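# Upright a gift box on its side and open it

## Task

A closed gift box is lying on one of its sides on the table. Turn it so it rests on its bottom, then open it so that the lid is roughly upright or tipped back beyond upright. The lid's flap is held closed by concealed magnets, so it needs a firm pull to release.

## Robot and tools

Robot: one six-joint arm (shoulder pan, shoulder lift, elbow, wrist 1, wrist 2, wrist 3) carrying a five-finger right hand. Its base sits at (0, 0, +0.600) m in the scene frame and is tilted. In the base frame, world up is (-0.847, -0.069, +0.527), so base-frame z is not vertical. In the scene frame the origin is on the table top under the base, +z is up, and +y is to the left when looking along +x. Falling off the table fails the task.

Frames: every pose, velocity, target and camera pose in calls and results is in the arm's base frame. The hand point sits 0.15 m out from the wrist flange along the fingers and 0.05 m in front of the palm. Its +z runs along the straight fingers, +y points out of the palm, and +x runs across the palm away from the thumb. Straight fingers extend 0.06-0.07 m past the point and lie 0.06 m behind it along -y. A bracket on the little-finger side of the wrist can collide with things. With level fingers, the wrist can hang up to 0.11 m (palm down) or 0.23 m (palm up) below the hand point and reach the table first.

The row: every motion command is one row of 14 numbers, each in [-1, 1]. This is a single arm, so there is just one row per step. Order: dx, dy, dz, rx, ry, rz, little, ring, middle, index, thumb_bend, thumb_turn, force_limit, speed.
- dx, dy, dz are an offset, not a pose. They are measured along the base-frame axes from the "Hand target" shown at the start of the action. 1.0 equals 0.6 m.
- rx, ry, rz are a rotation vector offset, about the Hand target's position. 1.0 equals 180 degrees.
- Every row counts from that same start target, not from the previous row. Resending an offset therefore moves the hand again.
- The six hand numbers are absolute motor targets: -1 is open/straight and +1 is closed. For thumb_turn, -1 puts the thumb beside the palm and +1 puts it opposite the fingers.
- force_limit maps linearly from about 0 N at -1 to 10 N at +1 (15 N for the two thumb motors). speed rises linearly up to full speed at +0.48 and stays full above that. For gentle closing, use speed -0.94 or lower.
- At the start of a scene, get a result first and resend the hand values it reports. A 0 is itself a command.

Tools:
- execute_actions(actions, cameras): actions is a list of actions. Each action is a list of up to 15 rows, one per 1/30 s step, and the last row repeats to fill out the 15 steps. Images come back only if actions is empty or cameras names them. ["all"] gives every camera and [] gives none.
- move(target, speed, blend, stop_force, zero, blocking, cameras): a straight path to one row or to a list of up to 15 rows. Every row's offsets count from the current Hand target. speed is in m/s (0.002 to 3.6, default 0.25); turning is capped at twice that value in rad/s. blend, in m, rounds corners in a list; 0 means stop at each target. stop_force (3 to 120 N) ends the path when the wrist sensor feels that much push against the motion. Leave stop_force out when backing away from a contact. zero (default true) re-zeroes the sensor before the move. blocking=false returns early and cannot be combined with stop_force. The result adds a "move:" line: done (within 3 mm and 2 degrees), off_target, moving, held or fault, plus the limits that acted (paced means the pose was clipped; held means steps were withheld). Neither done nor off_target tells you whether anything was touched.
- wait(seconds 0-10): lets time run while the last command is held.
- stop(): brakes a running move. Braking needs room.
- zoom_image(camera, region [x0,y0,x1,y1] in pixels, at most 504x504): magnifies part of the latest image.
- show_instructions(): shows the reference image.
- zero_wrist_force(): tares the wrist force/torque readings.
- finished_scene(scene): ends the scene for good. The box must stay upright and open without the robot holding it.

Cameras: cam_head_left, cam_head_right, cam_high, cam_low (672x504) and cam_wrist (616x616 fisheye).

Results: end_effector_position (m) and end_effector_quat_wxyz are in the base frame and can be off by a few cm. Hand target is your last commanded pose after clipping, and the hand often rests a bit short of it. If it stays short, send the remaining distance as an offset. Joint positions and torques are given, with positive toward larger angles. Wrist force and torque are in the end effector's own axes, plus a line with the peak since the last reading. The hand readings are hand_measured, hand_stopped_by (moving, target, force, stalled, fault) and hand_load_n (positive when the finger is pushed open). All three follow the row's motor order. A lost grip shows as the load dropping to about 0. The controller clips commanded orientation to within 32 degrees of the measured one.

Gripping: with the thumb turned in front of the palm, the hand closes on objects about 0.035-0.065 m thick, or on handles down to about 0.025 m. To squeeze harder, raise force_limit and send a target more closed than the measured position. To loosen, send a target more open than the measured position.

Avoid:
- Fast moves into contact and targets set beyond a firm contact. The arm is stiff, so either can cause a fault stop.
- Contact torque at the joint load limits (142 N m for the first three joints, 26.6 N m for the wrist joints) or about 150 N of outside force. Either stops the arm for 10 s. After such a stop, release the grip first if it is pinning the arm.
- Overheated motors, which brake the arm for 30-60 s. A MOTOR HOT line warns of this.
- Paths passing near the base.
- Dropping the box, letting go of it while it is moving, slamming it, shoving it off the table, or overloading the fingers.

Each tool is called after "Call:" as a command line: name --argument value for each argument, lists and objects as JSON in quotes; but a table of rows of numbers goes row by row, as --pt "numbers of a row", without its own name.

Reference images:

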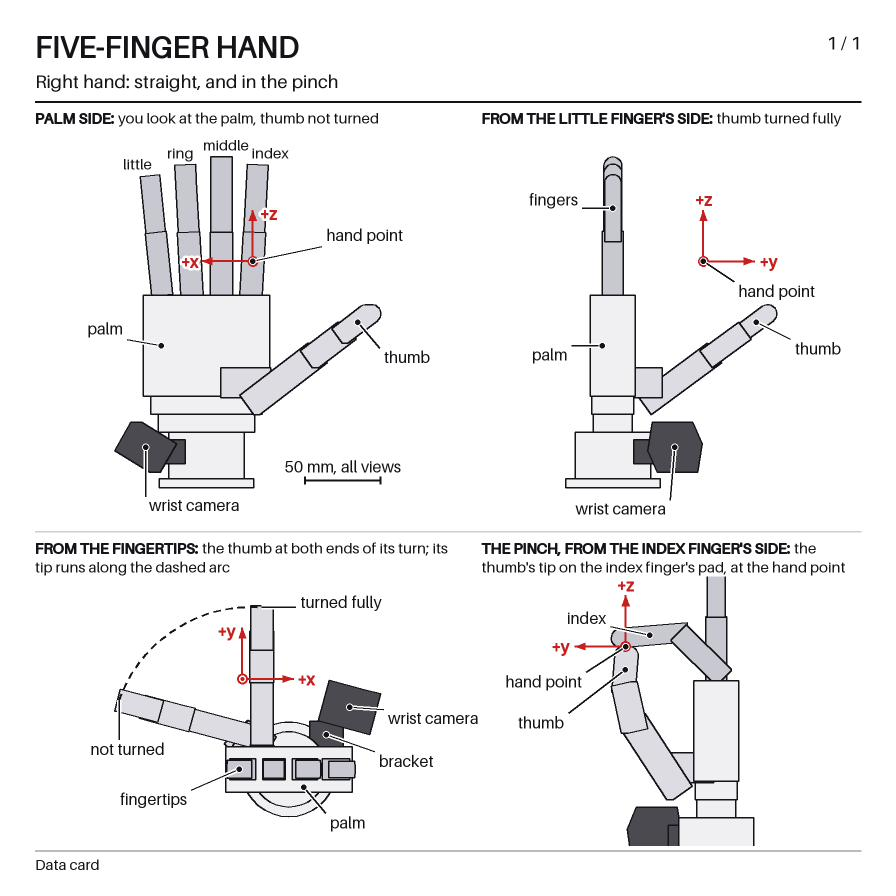

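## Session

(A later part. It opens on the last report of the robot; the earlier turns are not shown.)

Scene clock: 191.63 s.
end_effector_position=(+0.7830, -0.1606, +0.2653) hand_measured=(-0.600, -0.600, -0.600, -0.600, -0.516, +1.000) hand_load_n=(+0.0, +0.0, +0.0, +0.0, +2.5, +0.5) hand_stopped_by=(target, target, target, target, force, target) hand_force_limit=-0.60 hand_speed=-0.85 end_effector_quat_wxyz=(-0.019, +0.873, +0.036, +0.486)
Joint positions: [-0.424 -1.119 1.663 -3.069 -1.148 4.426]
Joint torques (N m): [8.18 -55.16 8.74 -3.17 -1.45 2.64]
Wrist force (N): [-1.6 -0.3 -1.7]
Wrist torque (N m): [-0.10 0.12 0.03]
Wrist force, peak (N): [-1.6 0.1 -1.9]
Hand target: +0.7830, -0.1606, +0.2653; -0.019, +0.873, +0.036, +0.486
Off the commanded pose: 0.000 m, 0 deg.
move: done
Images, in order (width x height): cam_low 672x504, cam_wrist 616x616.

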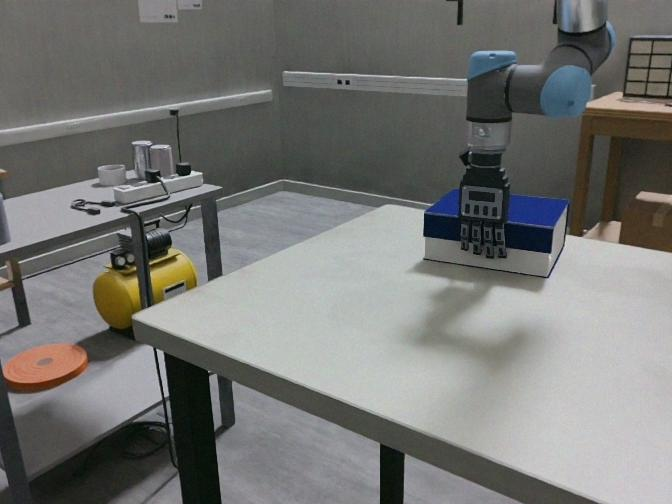

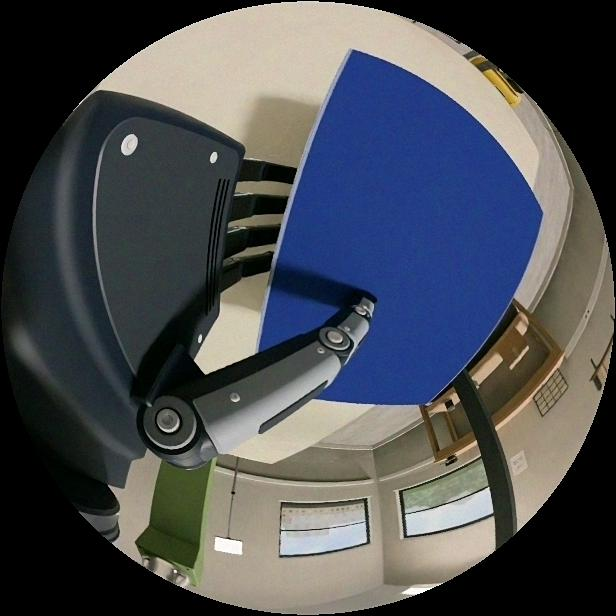

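Call:
move --pt "0 0 0 0 0 0 -0.6 -0.6 -0.6 -0.6 -0.6 1 -0.6 -0.6" --pt "-0.0092 -0.0007 0.0057 0 0 0 -0.6 -0.6 -0.6 -0.6 -0.6 1 -0.6 -0.6" --pt "-0.0092 -0.0007 0.0057 0 0 0 -0.6 -0.6 -0.6 -0.6 0.45 1 -0.6 -0.85" --speed 0.03 --cameras '["cam_wrist","cam_low"]'

Call:
move --target '[0,0,0,0,0,0,-0.1,-0.1,-0.1,-0.1,0.45,1,-0.6,-0.92]' --cameras '["cam_wrist","cam_low"]'

Call:
zoom_image --camera "cam_low" --region '[410, 120, 610, 300]'

Call:
zoom_image --camera "cam_wrist" --region '[200, 120, 480, 400]'

Scene clock: 196.13 s.
end_effector_position=(+0.7774, -0.1611, +0.2687) hand_measured=(-0.600, -0.600, -0.600, -0.600, -0.266, +1.000) hand_load_n=(+0.0, +0.0, +0.5, +0.0, +3.0, +0.0) hand_stopped_by=(target, target, target, target, force, target) hand_force_limit=-0.60 hand_speed=-0.85 end_effector_quat_wxyz=(-0.019, +0.873, +0.036, +0.486)
Joint positions: [-0.428 -1.135 1.677 -3.066 -1.144 4.423]
Joint torques (N m): [8.73 -38.06 -15.86 -3.26 -2.02 1.26]
Wrist force (N): [-1.3 -0.4 -2.7]
Wrist torque (N m): [-0.05 0.11 0.05]
Wrist force, peak (N): [-1.4 -0.4 -2.8]
Hand target: +0.7774, -0.1611, +0.2687; -0.019, +0.873, +0.036, +0.486
Off the commanded pose: 0.000 m, 0 deg.
move: done
Images, in order (width x height): cam_low 672x504, cam_wrist 616x616.

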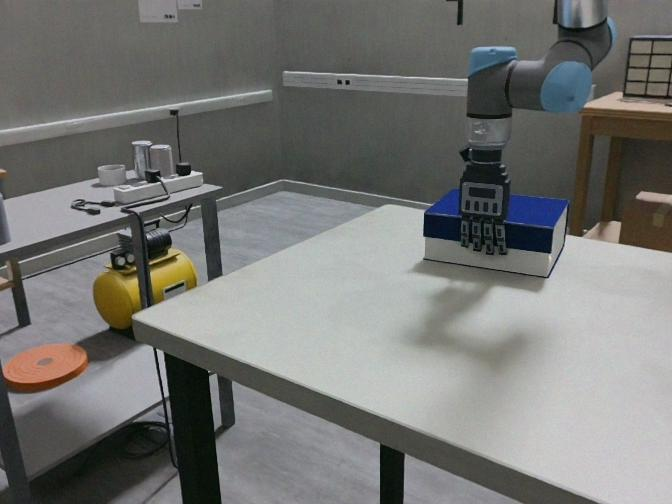

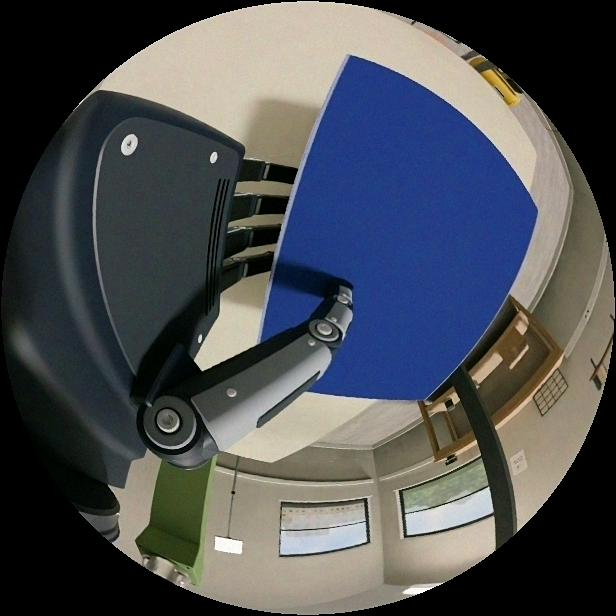

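Scene clock: 196.77 s.
end_effector_position=(+0.7774, -0.1610, +0.2687) hand_measured=(-0.518, -0.556, -0.594, -0.556, -0.266, +1.000) hand_load_n=(+1.5, +0.5, +0.0, +2.5, +4.5, +0.5) hand_stopped_by=(force, force, force, force, force, target) hand_force_limit=-0.60 hand_speed=-0.92 end_effector_quat_wxyz=(-0.019, +0.873, +0.036, +0.486)
Joint positions: [-0.428 -1.135 1.677 -3.066 -1.144 4.423]
Joint torques (N m): [5.86 -39.02 -13.64 -2.53 -1.68 1.31]
Wrist force (N): [-1.1 -0.5 0.1]
Wrist torque (N m): [-0.03 0.08 0.02]
Wrist force, peak (N): [-1.4 -0.3 -2.7]
Hand target: +0.7774, -0.1611, +0.2687; -0.019, +0.873, +0.036, +0.486
Off the commanded pose: 0.000 m, 0 deg.
move: done
Images, in order (width x height): cam_low 672x504, cam_wrist 616x616.

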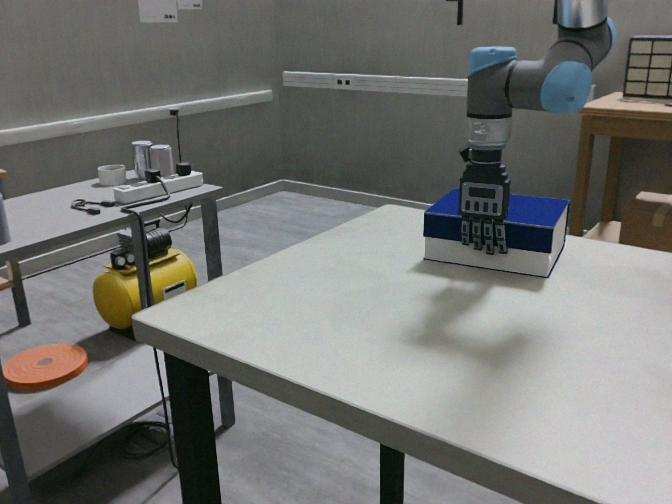

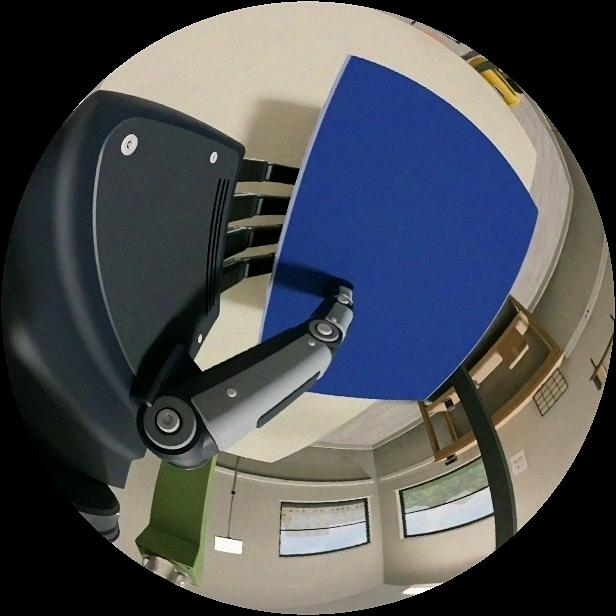

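Scaled by 2.520 from the camera's 672x504 image, which has a finer 960x720 frame.

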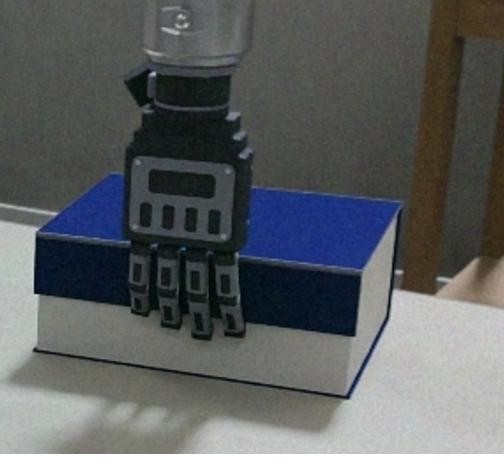

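Scaled by 1.800 from the camera's 616x616 image, which has a finer 880x880 frame.

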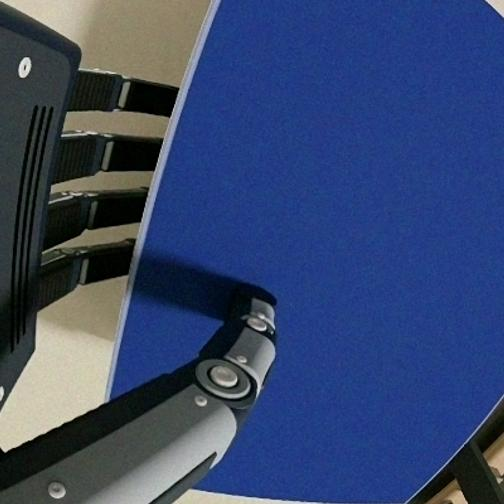

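Call:
move --target '[0,0,0,0,0,0,0,0,0,0,0.46,1,-0.25,-0.92]' --cameras '["cam_wrist","cam_low"]'

Call:
zoom_image --camera "cam_low" --region '[410, 120, 610, 300]'

Call:
zoom_image --camera "cam_wrist" --region '[200, 120, 480, 400]'

Scene clock: 197.63 s.
end_effector_position=(+0.7774, -0.1610, +0.2687) hand_measured=(-0.476, -0.536, -0.566, -0.550, -0.262, +1.000) hand_load_n=(+3.0, +0.0, +1.5, +0.0, +5.5, +1.0) hand_stopped_by=(force, force, force, force, force, target) hand_force_limit=-0.25 hand_speed=-0.92 end_effector_quat_wxyz=(-0.019, +0.873, +0.036, +0.486)
Joint positions: [-0.428 -1.135 1.677 -3.066 -1.144 4.423]
Joint torques (N m): [3.26 -40.13 -11.45 -1.62 -1.01 1.34]
Wrist force (N): [-0.9 -0.5 -2.1]
Wrist torque (N m): [0.00 0.09 -0.01]
Wrist force, peak (N): [-1.1 -0.6 -2.2]
Hand target: +0.7774, -0.1611, +0.2687; -0.019, +0.873, +0.036, +0.486
Off the commanded pose: 0.000 m, 0 deg.
move: done
Images, in order (width x height): cam_low 672x504, cam_wrist 616x616.

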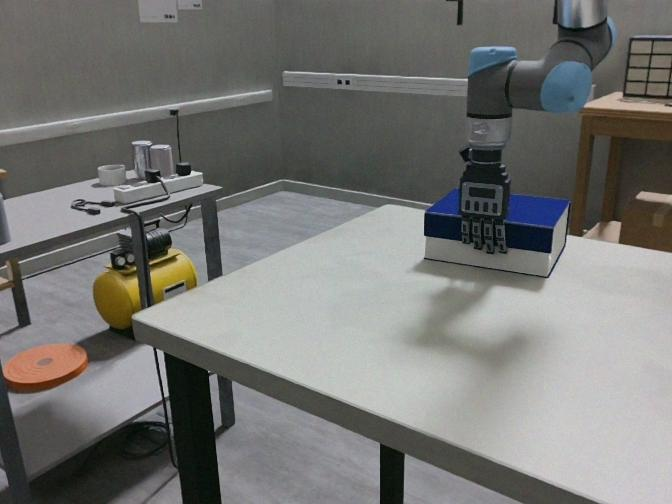

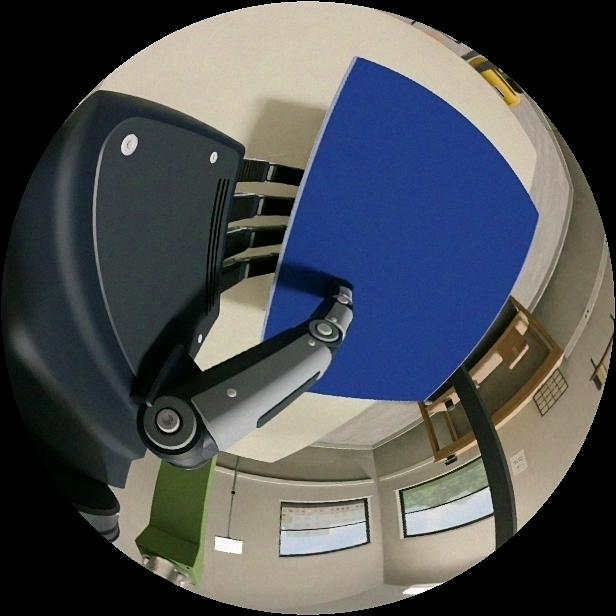

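Scaled by 2.520 from the camera's 672x504 image, which has a finer 960x720 frame.

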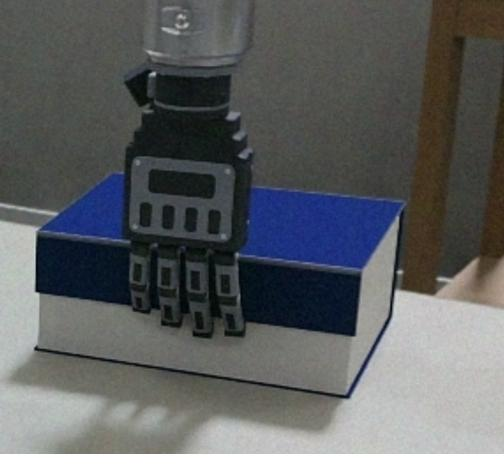

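Scaled by 1.800 from the camera's 616x616 image, which has a finer 880x880 frame.

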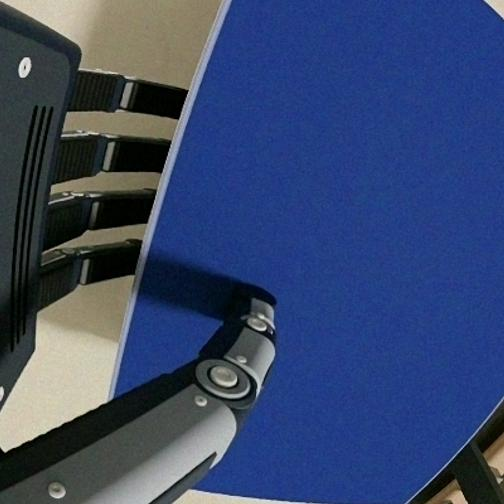

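Call:
move --target '[-0.0141,-0.0011,0.0088,0,0,0,0,0,0,0,0.46,1,-0.25,-0.92]' --speed 0.02 --cameras '["cam_wrist","cam_low"]'

Call:
zoom_image --camera "cam_low" --region '[410, 120, 610, 300]'

Call:
zoom_image --camera "cam_wrist" --region '[200, 120, 480, 400]'

Scene clock: 198.77 s.
end_effector_position=(+0.7688, -0.1617, +0.2739) hand_measured=(-0.476, -0.536, -0.566, -0.550, -0.260, +1.000) hand_load_n=(+0.0, +0.5, +0.5, +0.0, +0.0, +0.0) hand_stopped_by=(force, force, force, force, force, target) hand_force_limit=-0.25 hand_speed=-0.92 end_effector_quat_wxyz=(-0.019, +0.873, +0.036, +0.486)
Joint positions: [-0.436 -1.159 1.698 -3.06 -1.138 4.419]
Joint torques (N m): [-4.92 -36.02 -17.76 -2.03 0.52 -1.22]
Wrist force (N): [-1.4 -1.1 1.0]
Wrist torque (N m): [-0.04 0.11 0.03]
Wrist force, peak (N): [-1.2 -1.6 1.9]
Hand target: +0.7690, -0.1617, +0.2740; -0.019, +0.873, +0.036, +0.486
Off the commanded pose: 0.000 m, 0 deg.
move: done
Images, in order (width x height): cam_low 672x504, cam_wrist 616x616.

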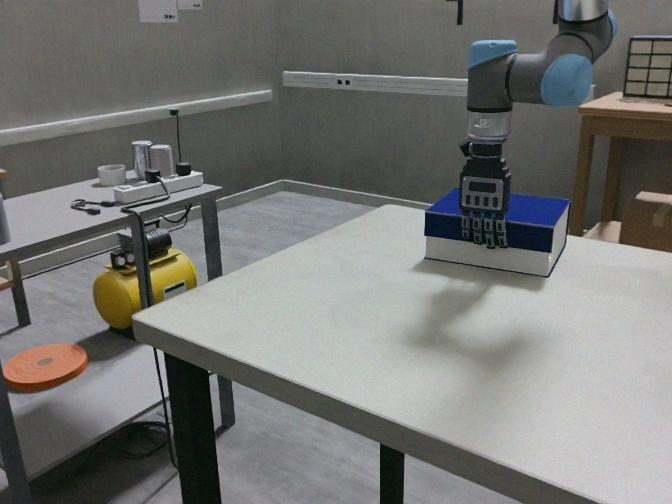

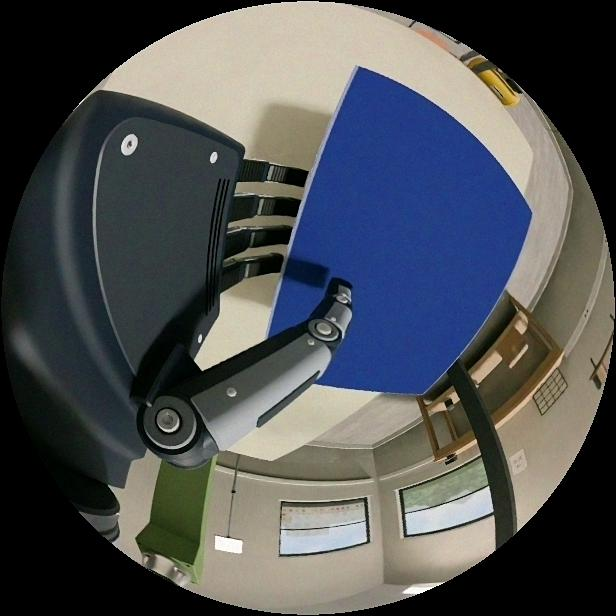

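Scaled by 2.520 from the camera's 672x504 image, which has a finer 960x720 frame.

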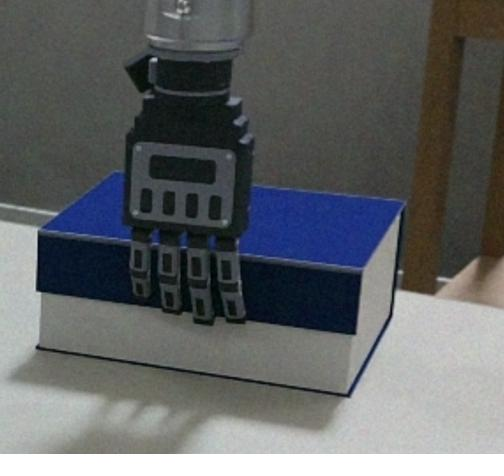

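Scaled by 1.800 from the camera's 616x616 image, which has a finer 880x880 frame.

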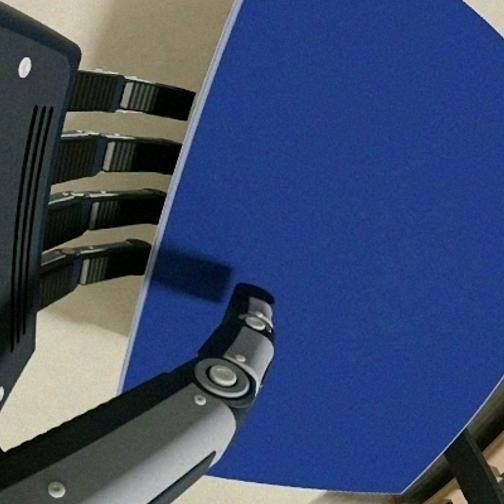

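Call:
move --pt "-0.004 0.0498 0 0 0 0 0 0 0 0 0.46 1 -0.25 -0.92" --pt "0.003 0.0503 -0.0043 0 0 0 -0.7 -0.7 -0.7 -0.7 -0.6 1 0.5 -0.3" --pt "0.0087 -0.0195 -0.0043 0 0 0 -0.7 -0.7 -0.7 -0.7 -0.6 1 0.5 -0.3" --speed '[0.1,0.1,0.04]' --cameras '["cam_wrist","cam_low","cam_head_left"]'

Call:
zoom_image --camera "cam_low" --region '[410, 120, 610, 300]'

Call:
zoom_image --camera "cam_wrist" --region '[200, 120, 480, 400]'

Scene clock: 205.80 s.
end_effector_position=(+0.7743, -0.1736, +0.2714) hand_measured=(-0.700, -0.700, -0.700, -0.700, -0.600, +1.000) hand_load_n=(+0.0, +0.0, +0.0, +0.0, +0.0, +0.0) hand_stopped_by=(target, target, target, target, target, target) hand_force_limit=0.50 hand_speed=-0.30 end_effector_quat_wxyz=(-0.019, +0.873, +0.037, +0.486)
Joint positions: [-0.45 -1.141 1.677 -3.054 -1.126 4.409]
Joint torques (N m): [7.21 -54.53 6.32 -3.56 -2.77 1.67]
Wrist force (N): [-1.1 -0.8 1.1]
Wrist torque (N m): [-0.04 0.03 0.07]
Wrist force, peak (N): [-1.5 -1.6 0.9]
Hand target: +0.7742, -0.1734, +0.2714; -0.019, +0.873, +0.036, +0.486
Off the commanded pose: 0.000 m, 0 deg.
move: done
Images, in order (width x height): cam_head_left 672x504, cam_low 672x504, cam_wrist 616x616.

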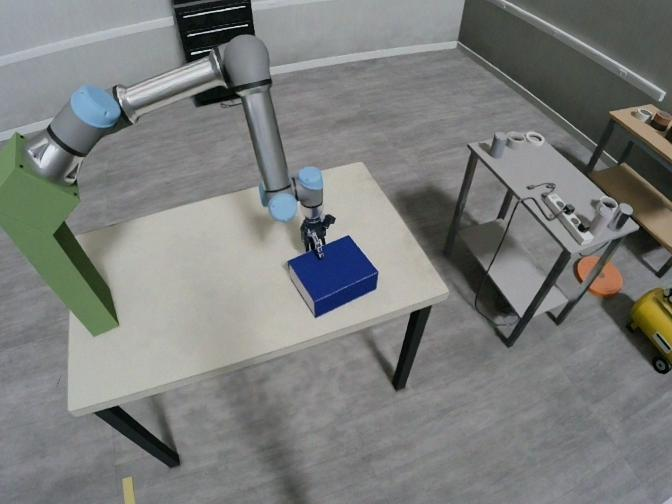

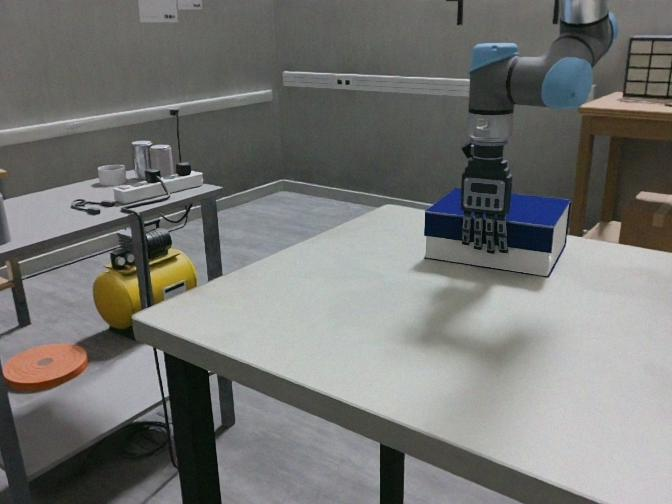

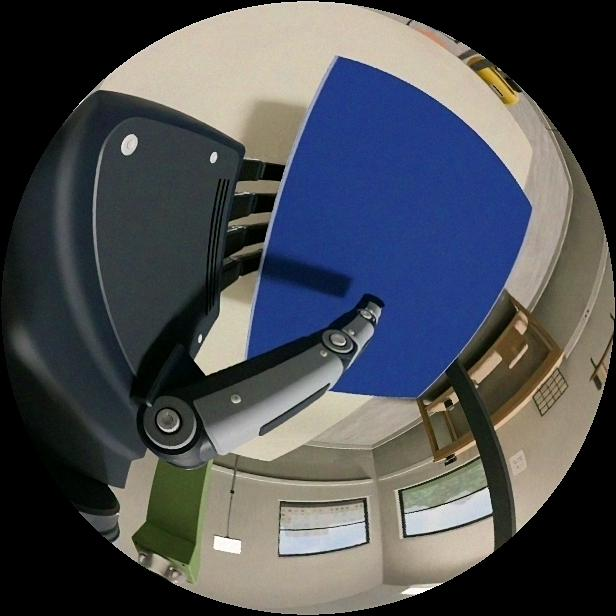

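Scaled by 2.520 from the camera's 672x504 image, which has a finer 960x720 frame.

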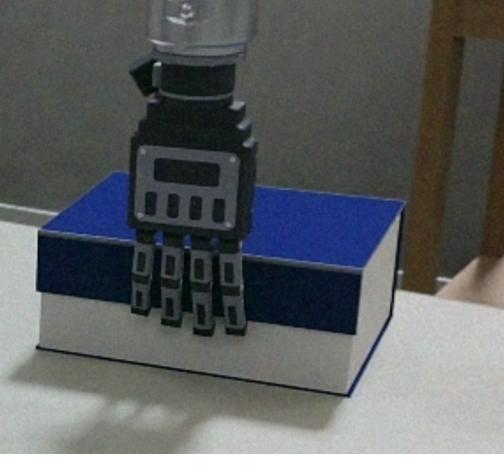

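Scaled by 1.800 from the camera's 616x616 image, which has a finer 880x880 frame.

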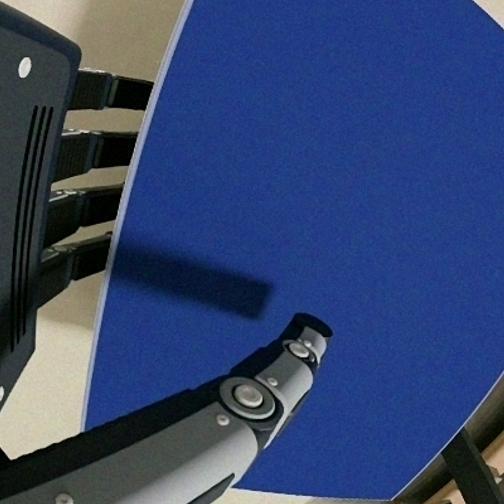

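Call:
move --target '[0.0011,-0.0133,0,0,0,0,-0.7,-0.7,-0.7,-0.7,-0.6,1,0.5,-0.3]' --speed 0.03 --cameras '["cam_wrist","cam_low"]'

Call:
zoom_image --camera "cam_low" --region '[410, 120, 610, 300]'

Call:
zoom_image --camera "cam_wrist" --region '[200, 120, 480, 400]'

Scene clock: 206.87 s.
end_effector_position=(+0.7749, -0.1816, +0.2714) hand_measured=(-0.700, -0.700, -0.700, -0.700, -0.600, +1.000) hand_load_n=(+0.0, +0.0, +0.5, +0.0, +0.0, +0.0) hand_stopped_by=(target, target, target, target, target, target) hand_force_limit=0.50 hand_speed=-0.30 end_effector_quat_wxyz=(-0.019, +0.873, +0.036, +0.486)
Joint positions: [-0.462 -1.136 1.67 -3.048 -1.116 4.401]
Joint torques (N m): [2.39 -44.73 -7.76 -1.83 -0.15 -0.63]
Wrist force (N): [-1.2 -1.3 0.7]
Wrist torque (N m): [0.02 0.05 0.06]
Wrist force, peak (N): [-1.3 -1.8 0.9]
Hand target: +0.7749, -0.1814, +0.2714; -0.019, +0.873, +0.036, +0.486
Off the commanded pose: 0.000 m, 0 deg.
move: done
Images, in order (width x height): cam_low 672x504, cam_wrist 616x616.

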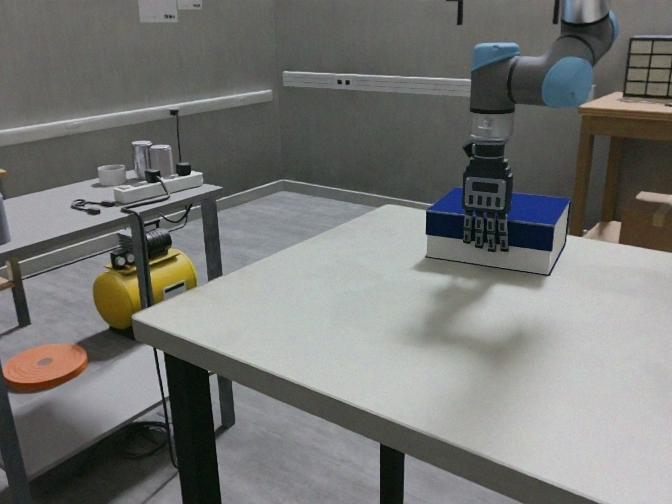

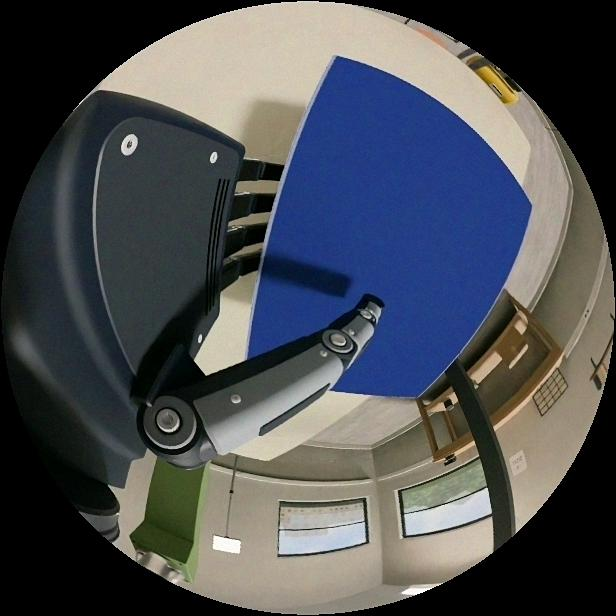

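Scaled by 2.520 from the camera's 672x504 image, which has a finer 960x720 frame.

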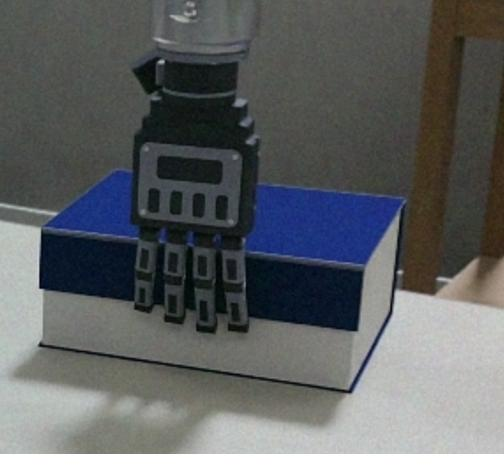

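Scaled by 1.800 from the camera's 616x616 image, which has a finer 880x880 frame.

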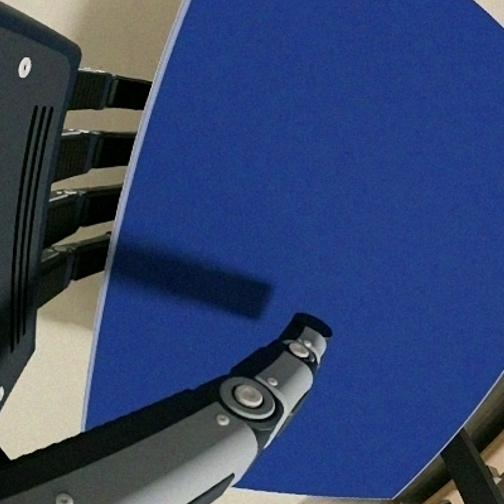

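Call:
move --target '[0,0,0,0,0,0,-0.7,-0.7,-0.7,-0.7,0.5,1,-0.4,-0.85]' --cameras '[]'

Call:
move --target '[0,0,0,0,0,0,0.1,0.1,0.1,0.1,0.5,1,0.2,-0.9]' --cameras '["cam_wrist","cam_low"]'

Call:
zoom_image --camera "cam_low" --region '[410, 120, 610, 300]'

Call:
zoom_image --camera "cam_wrist" --region '[200, 120, 480, 400]'

Scene clock: 210.60 s.
end_effector_position=(+0.7749, -0.1814, +0.2714) hand_measured=(-0.700, -0.700, -0.700, -0.700, +0.064, +1.000) hand_load_n=(+0.0, +0.0, +1.5, +0.0, +4.0, +0.5) hand_stopped_by=(target, target, target, target, force, target) hand_force_limit=-0.40 hand_speed=-0.85 end_effector_quat_wxyz=(-0.019, +0.873, +0.036, +0.486)
Joint positions: [-0.462 -1.136 1.67 -3.048 -1.117 4.402]
Joint torques (N m): [7.66 -54.43 8.12 -3.11 -1.91 1.84]
Wrist force (N): [-1.2 0.5 -3.0]
Wrist torque (N m): [0.03 0.06 0.09]
Wrist force, peak (N): [-1.4 0.6 -3.1]
Hand target: +0.7749, -0.1814, +0.2714; -0.019, +0.873, +0.036, +0.486
Off the commanded pose: 0.000 m, 0 deg.
move: done
No camera images: "cameras" was empty.

Scene clock: 213.73 s.
end_effector_position=(+0.7749, -0.1814, +0.2714) hand_measured=(+0.100, -0.656, -0.692, -0.674, +0.064, +1.000) hand_load_n=(+3.5, +0.0, +0.0, +1.0, +5.0, +2.0) hand_stopped_by=(target, force, force, force, force, target) hand_force_limit=0.20 hand_speed=-0.90 end_effector_quat_wxyz=(-0.019, +0.873, +0.036, +0.486)
Joint positions: [-0.462 -1.136 1.67 -3.048 -1.117 4.402]
Joint torques (N m): [-8.9 -38.78 6.81 -0.52 1.7 1.75]
Wrist force (N): [-0.8 -0.7 -1.6]
Wrist torque (N m): [0.00 0.06 0.00]
Wrist force, peak (N): [-1.6 0.4 -2.9]
Hand target: +0.7749, -0.1814, +0.2714; -0.019, +0.873, +0.036, +0.486
Off the commanded pose: 0.000 m, 0 deg.
move: done
Images, in order (width x height): cam_low 672x504, cam_wrist 616x616.

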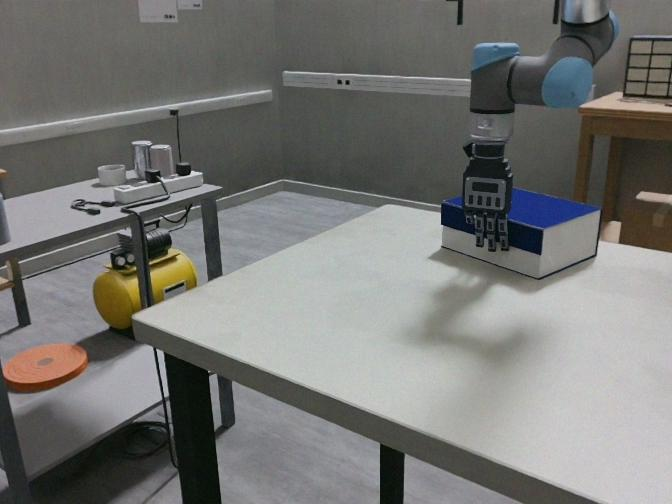

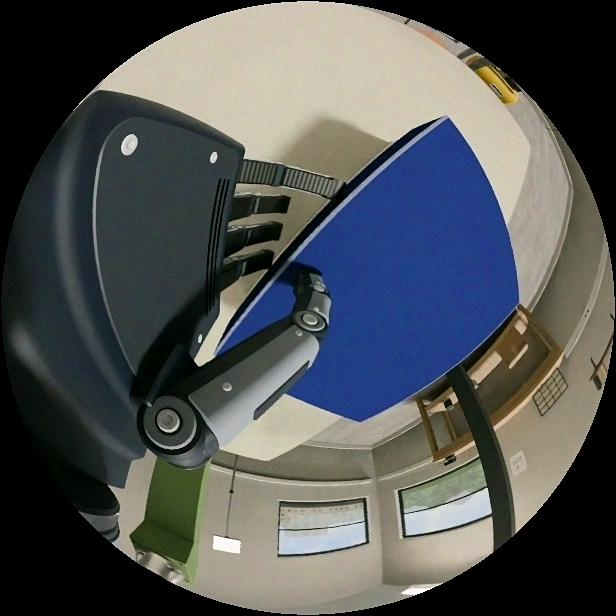

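Scaled by 2.520 from the camera's 672x504 image, which has a finer 960x720 frame.

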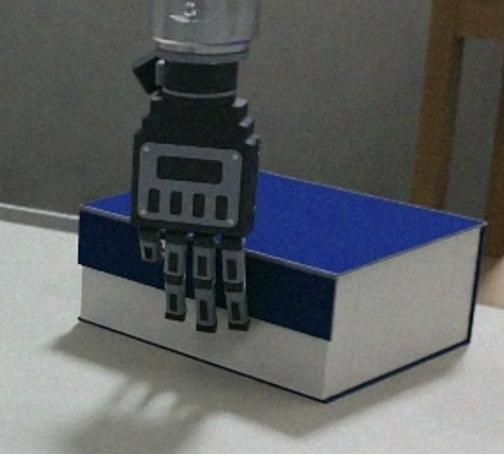

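Scaled by 1.800 from the camera's 616x616 image, which has a finer 880x880 frame.

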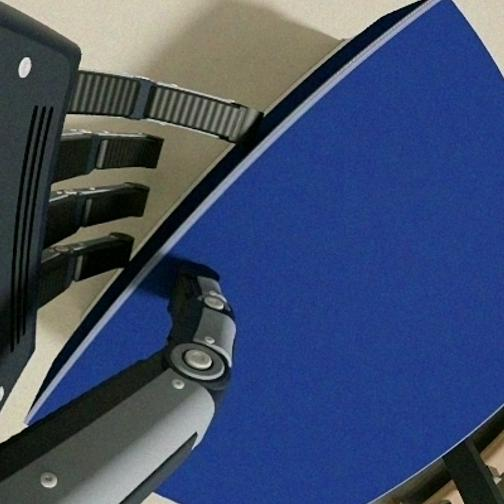

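Call:
move --pt "0 0 0 0 0 0 -1 -1 -0.7 -0.7 -0.8 1 0.5 -0.2" --pt "-0.0054 0.0797 0 0 0 0 -1 -1 -0.7 -0.7 -0.8 1 0.5 -0.2" --pt "-0.1465 0.0684 0.088 0 0 0 -1 -1 -0.7 -0.7 -0.8 1 0.5 -0.2" --speed '[0.1,0.1,0.25]' --cameras '["cam_wrist","cam_head_left","cam_head_right","cam_high"]'

Call:
zoom_image --camera "cam_head_left" --region '[240, 190, 400, 320]'

Call:
zoom_image --camera "cam_high" --region '[290, 130, 430, 250]'

Scene clock: 216.80 s.
end_effector_position=(+0.6870, -0.1404, +0.3242) hand_measured=(-1.000, -1.000, -0.700, -0.700, -0.800, +1.000) hand_load_n=(+0.0, +0.0, +0.0, -0.5, +0.0, +0.0) hand_stopped_by=(target, target, target, target, target, target) hand_force_limit=0.50 hand_speed=-0.20 end_effector_quat_wxyz=(-0.019, +0.873, +0.036, +0.486)
Joint positions: [-0.467 -1.404 1.881 -2.99 -1.113 4.398]
Joint torques (N m): [5.24 -54.48 -1.69 -1.15 -2.16 2.5]
Wrist force (N): [-1.0 -0.6 1.0]
Wrist torque (N m): [0.01 0.03 0.01]
Wrist force, peak (N): [-1.4 -0.5 3.0]
Hand target: +0.6870, -0.1404, +0.3242; -0.019, +0.873, +0.036, +0.486
Off the commanded pose: 0.000 m, 0 deg.
move: done
Images, in order (width x height): cam_head_left 672x504, cam_head_right 672x504, cam_high 672x504, cam_wrist 616x616.

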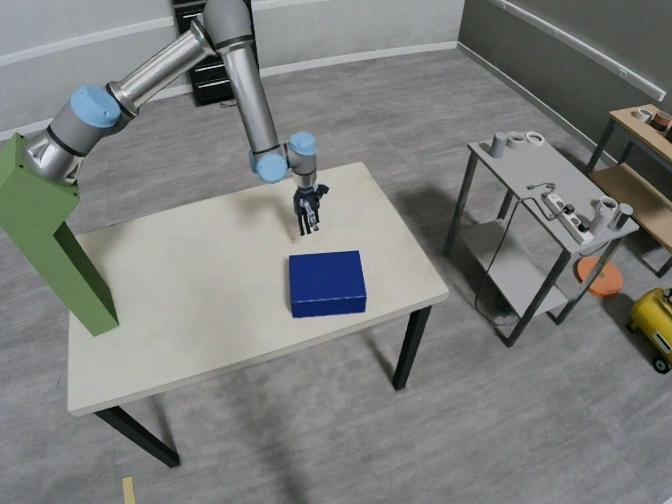

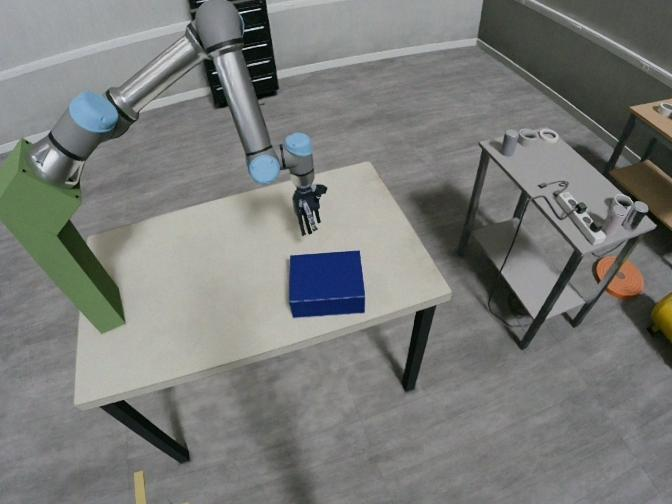

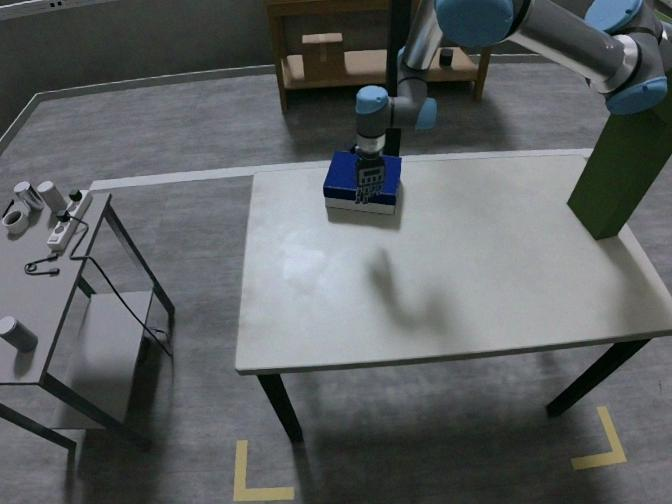

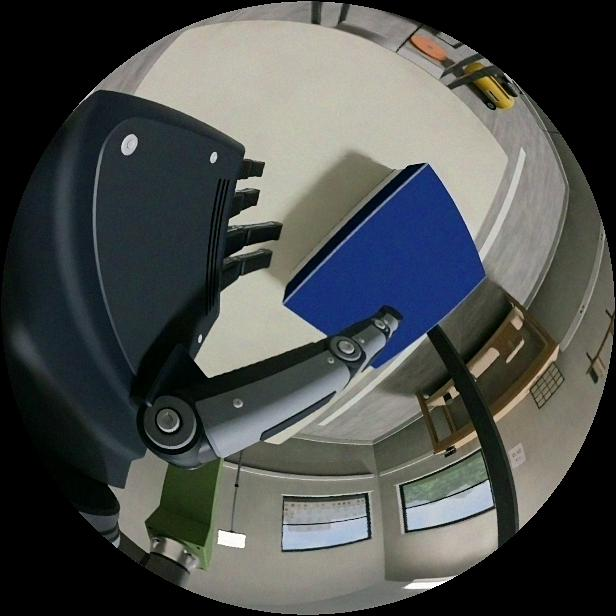

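Scaled by 3.150 from the camera's 672x504 image, which has a finer 960x720 frame.

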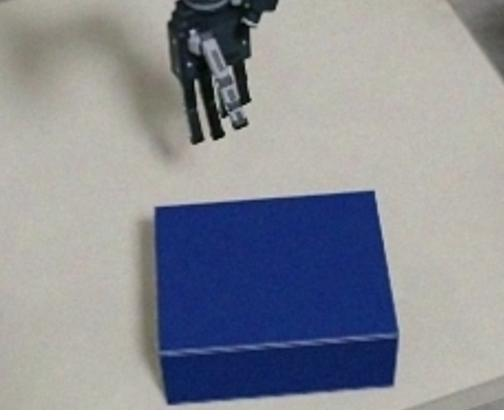

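Scaled by 3.600 from the camera's 672x504 image, which has a finer 960x720 frame.

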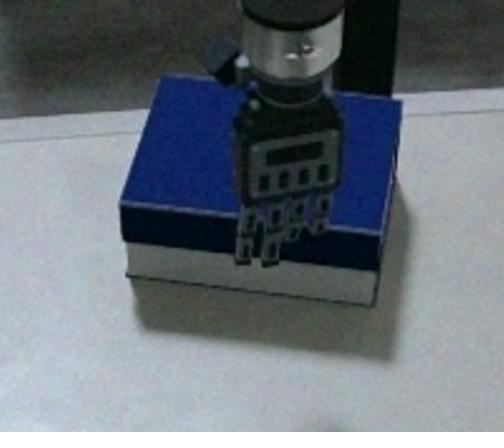

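Call:
move --pt "-0.1465 0.0684 0.088 0.1129 0.0091 -0.0704 -1 -1 -1 -1 -0.8 1 0.5 -0.2" --speed 0.3 --cameras '[]'

Scene clock: 219.60 s.
end_effector_position=(+0.5991, -0.0994, +0.3769) hand_measured=(-1.000, -1.000, -1.000, -1.000, -0.800, +1.000) hand_load_n=(+0.0, +0.0, +0.0, +0.0, +0.0, +0.0) hand_stopped_by=(target, target, target, target, target, target) hand_force_limit=0.50 hand_speed=-0.20 end_effector_quat_wxyz=(-0.119, +0.862, -0.146, +0.471)
Joint positions: [-0.498 -1.664 1.954 -2.795 -1.088 4.797]
Joint torques (N m): [16.03 -51.75 -21.76 -0.79 -2.74 1.93]
Wrist force (N): [-1.0 -0.9 1.2]
Wrist torque (N m): [-0.06 0.00 0.04]
Wrist force, peak (N): [-1.2 -0.6 2.2]
Hand target: +0.5991, -0.0993, +0.3770; -0.119, +0.862, -0.146, +0.471
Off the commanded pose: 0.000 m, 0 deg.
move: done
No camera images: "cameras" was empty.

Call:
move --pt "0.1412 -0.3582 -0.1947 0 0 0 -1 -1 -1 -1 -1 -1 0.5 -0.2" --speed 0.3 --cameras '["cam_wrist","cam_head_left","cam_low"]'

Call:
move --target '[0.0353,0.0028,-0.022,0,0,0,-1,-1,-1,-1,-1,-1,0.5,-0.2]' --speed 0.02 --stop_force 4 --cameras '["cam_low","cam_head_left"]'

Scene clock: 221.57 s.
end_effector_position=(+0.6837, -0.3142, +0.2601) hand_measured=(-1.000, -1.000, -1.000, -1.000, -1.000, -1.000) hand_load_n=(+0.0, +0.0, +0.0, +0.0, +0.0, -0.5) hand_stopped_by=(target, target, target, target, target, target) hand_force_limit=0.50 hand_speed=-0.20 end_effector_quat_wxyz=(-0.119, +0.862, -0.146, +0.471)
Joint positions: [-0.759 -1.21 1.735 -2.918 -0.887 4.597]
Joint torques (N m): [-11.74 -31.25 -18.06 -2.91 -1.51 0.58]
Wrist force (N): [-0.9 -1.0 1.3]
Wrist torque (N m): [-0.08 0.01 -0.02]
Wrist force, peak (N): [-0.9 -3.2 0.2]
Hand target: +0.6838, -0.3142, +0.2602; -0.119, +0.862, -0.146, +0.471
Off the commanded pose: 0.000 m, 0 deg.
move: done
Images, in order (width x height): cam_head_left 672x504, cam_low 672x504, cam_wrist 616x616.

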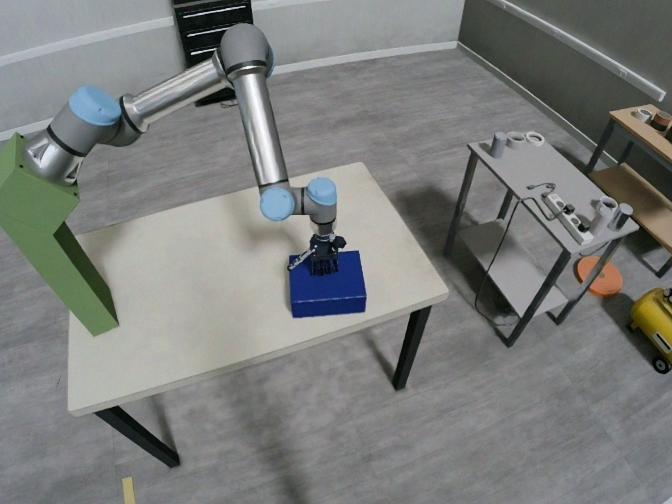

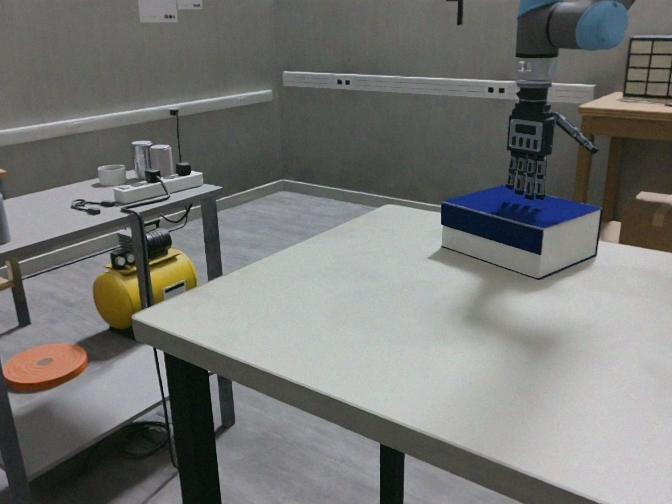

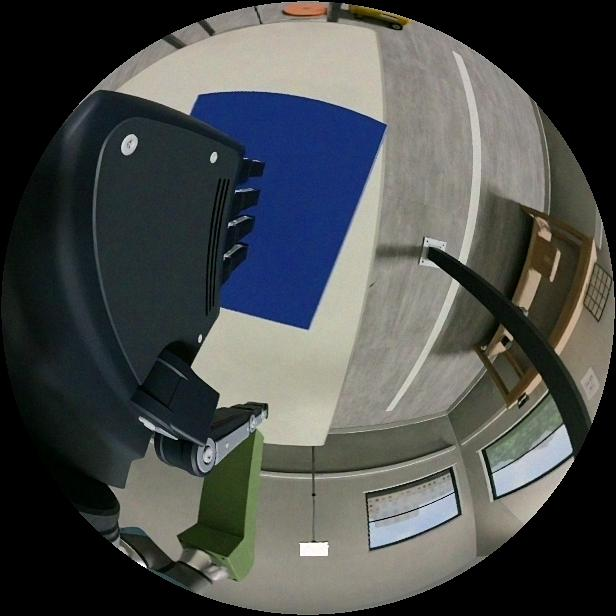

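Scene clock: 223.20 s.
end_effector_position=(+0.6938, -0.3134, +0.2539) hand_measured=(-1.000, -1.000, -1.000, -1.000, -1.000, -1.000) hand_load_n=(+0.0, +0.0, +0.0, +0.0, +0.0, +0.0) hand_stopped_by=(target, target, target, target, target, target) hand_force_limit=0.50 hand_speed=-0.20 end_effector_quat_wxyz=(-0.119, +0.862, -0.146, +0.471)
Joint positions: [-0.745 -1.184 1.716 -2.933 -0.896 4.609]
Joint torques (N m): [-26.7 -39.15 7.49 -0.02 2.1 -2.35]
Wrist force (N): [0.0 -1.2 -1.8]
Wrist torque (N m): [0.13 0.17 0.09]
Wrist force, peak (N): [-4.2 -1.5 -18.3]
Hand target: +0.6938, -0.3134, +0.2539; -0.119, +0.862, -0.146, +0.471 (not the last commanded pose)
Off the commanded pose: 0.013 m, 0 deg.
move: contact
Images, in order (width x height): cam_head_left 672x504, cam_low 672x504.

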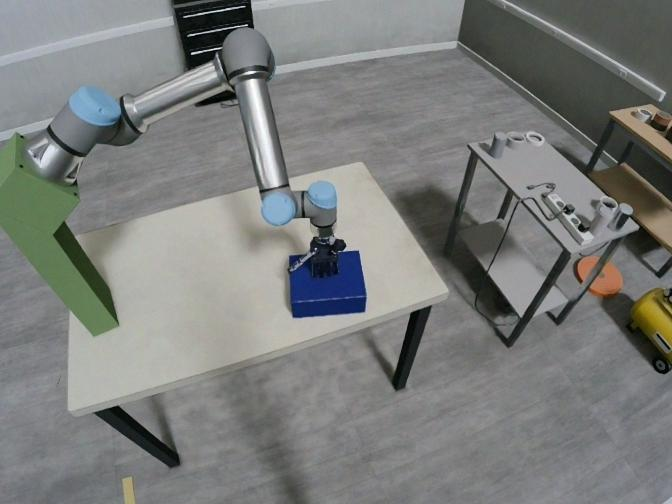

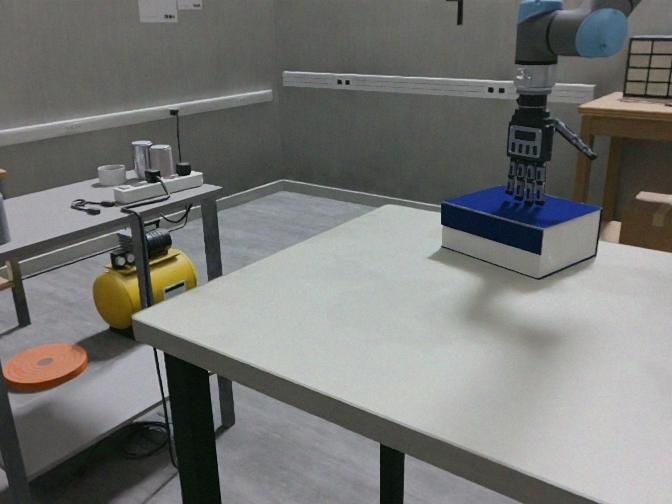

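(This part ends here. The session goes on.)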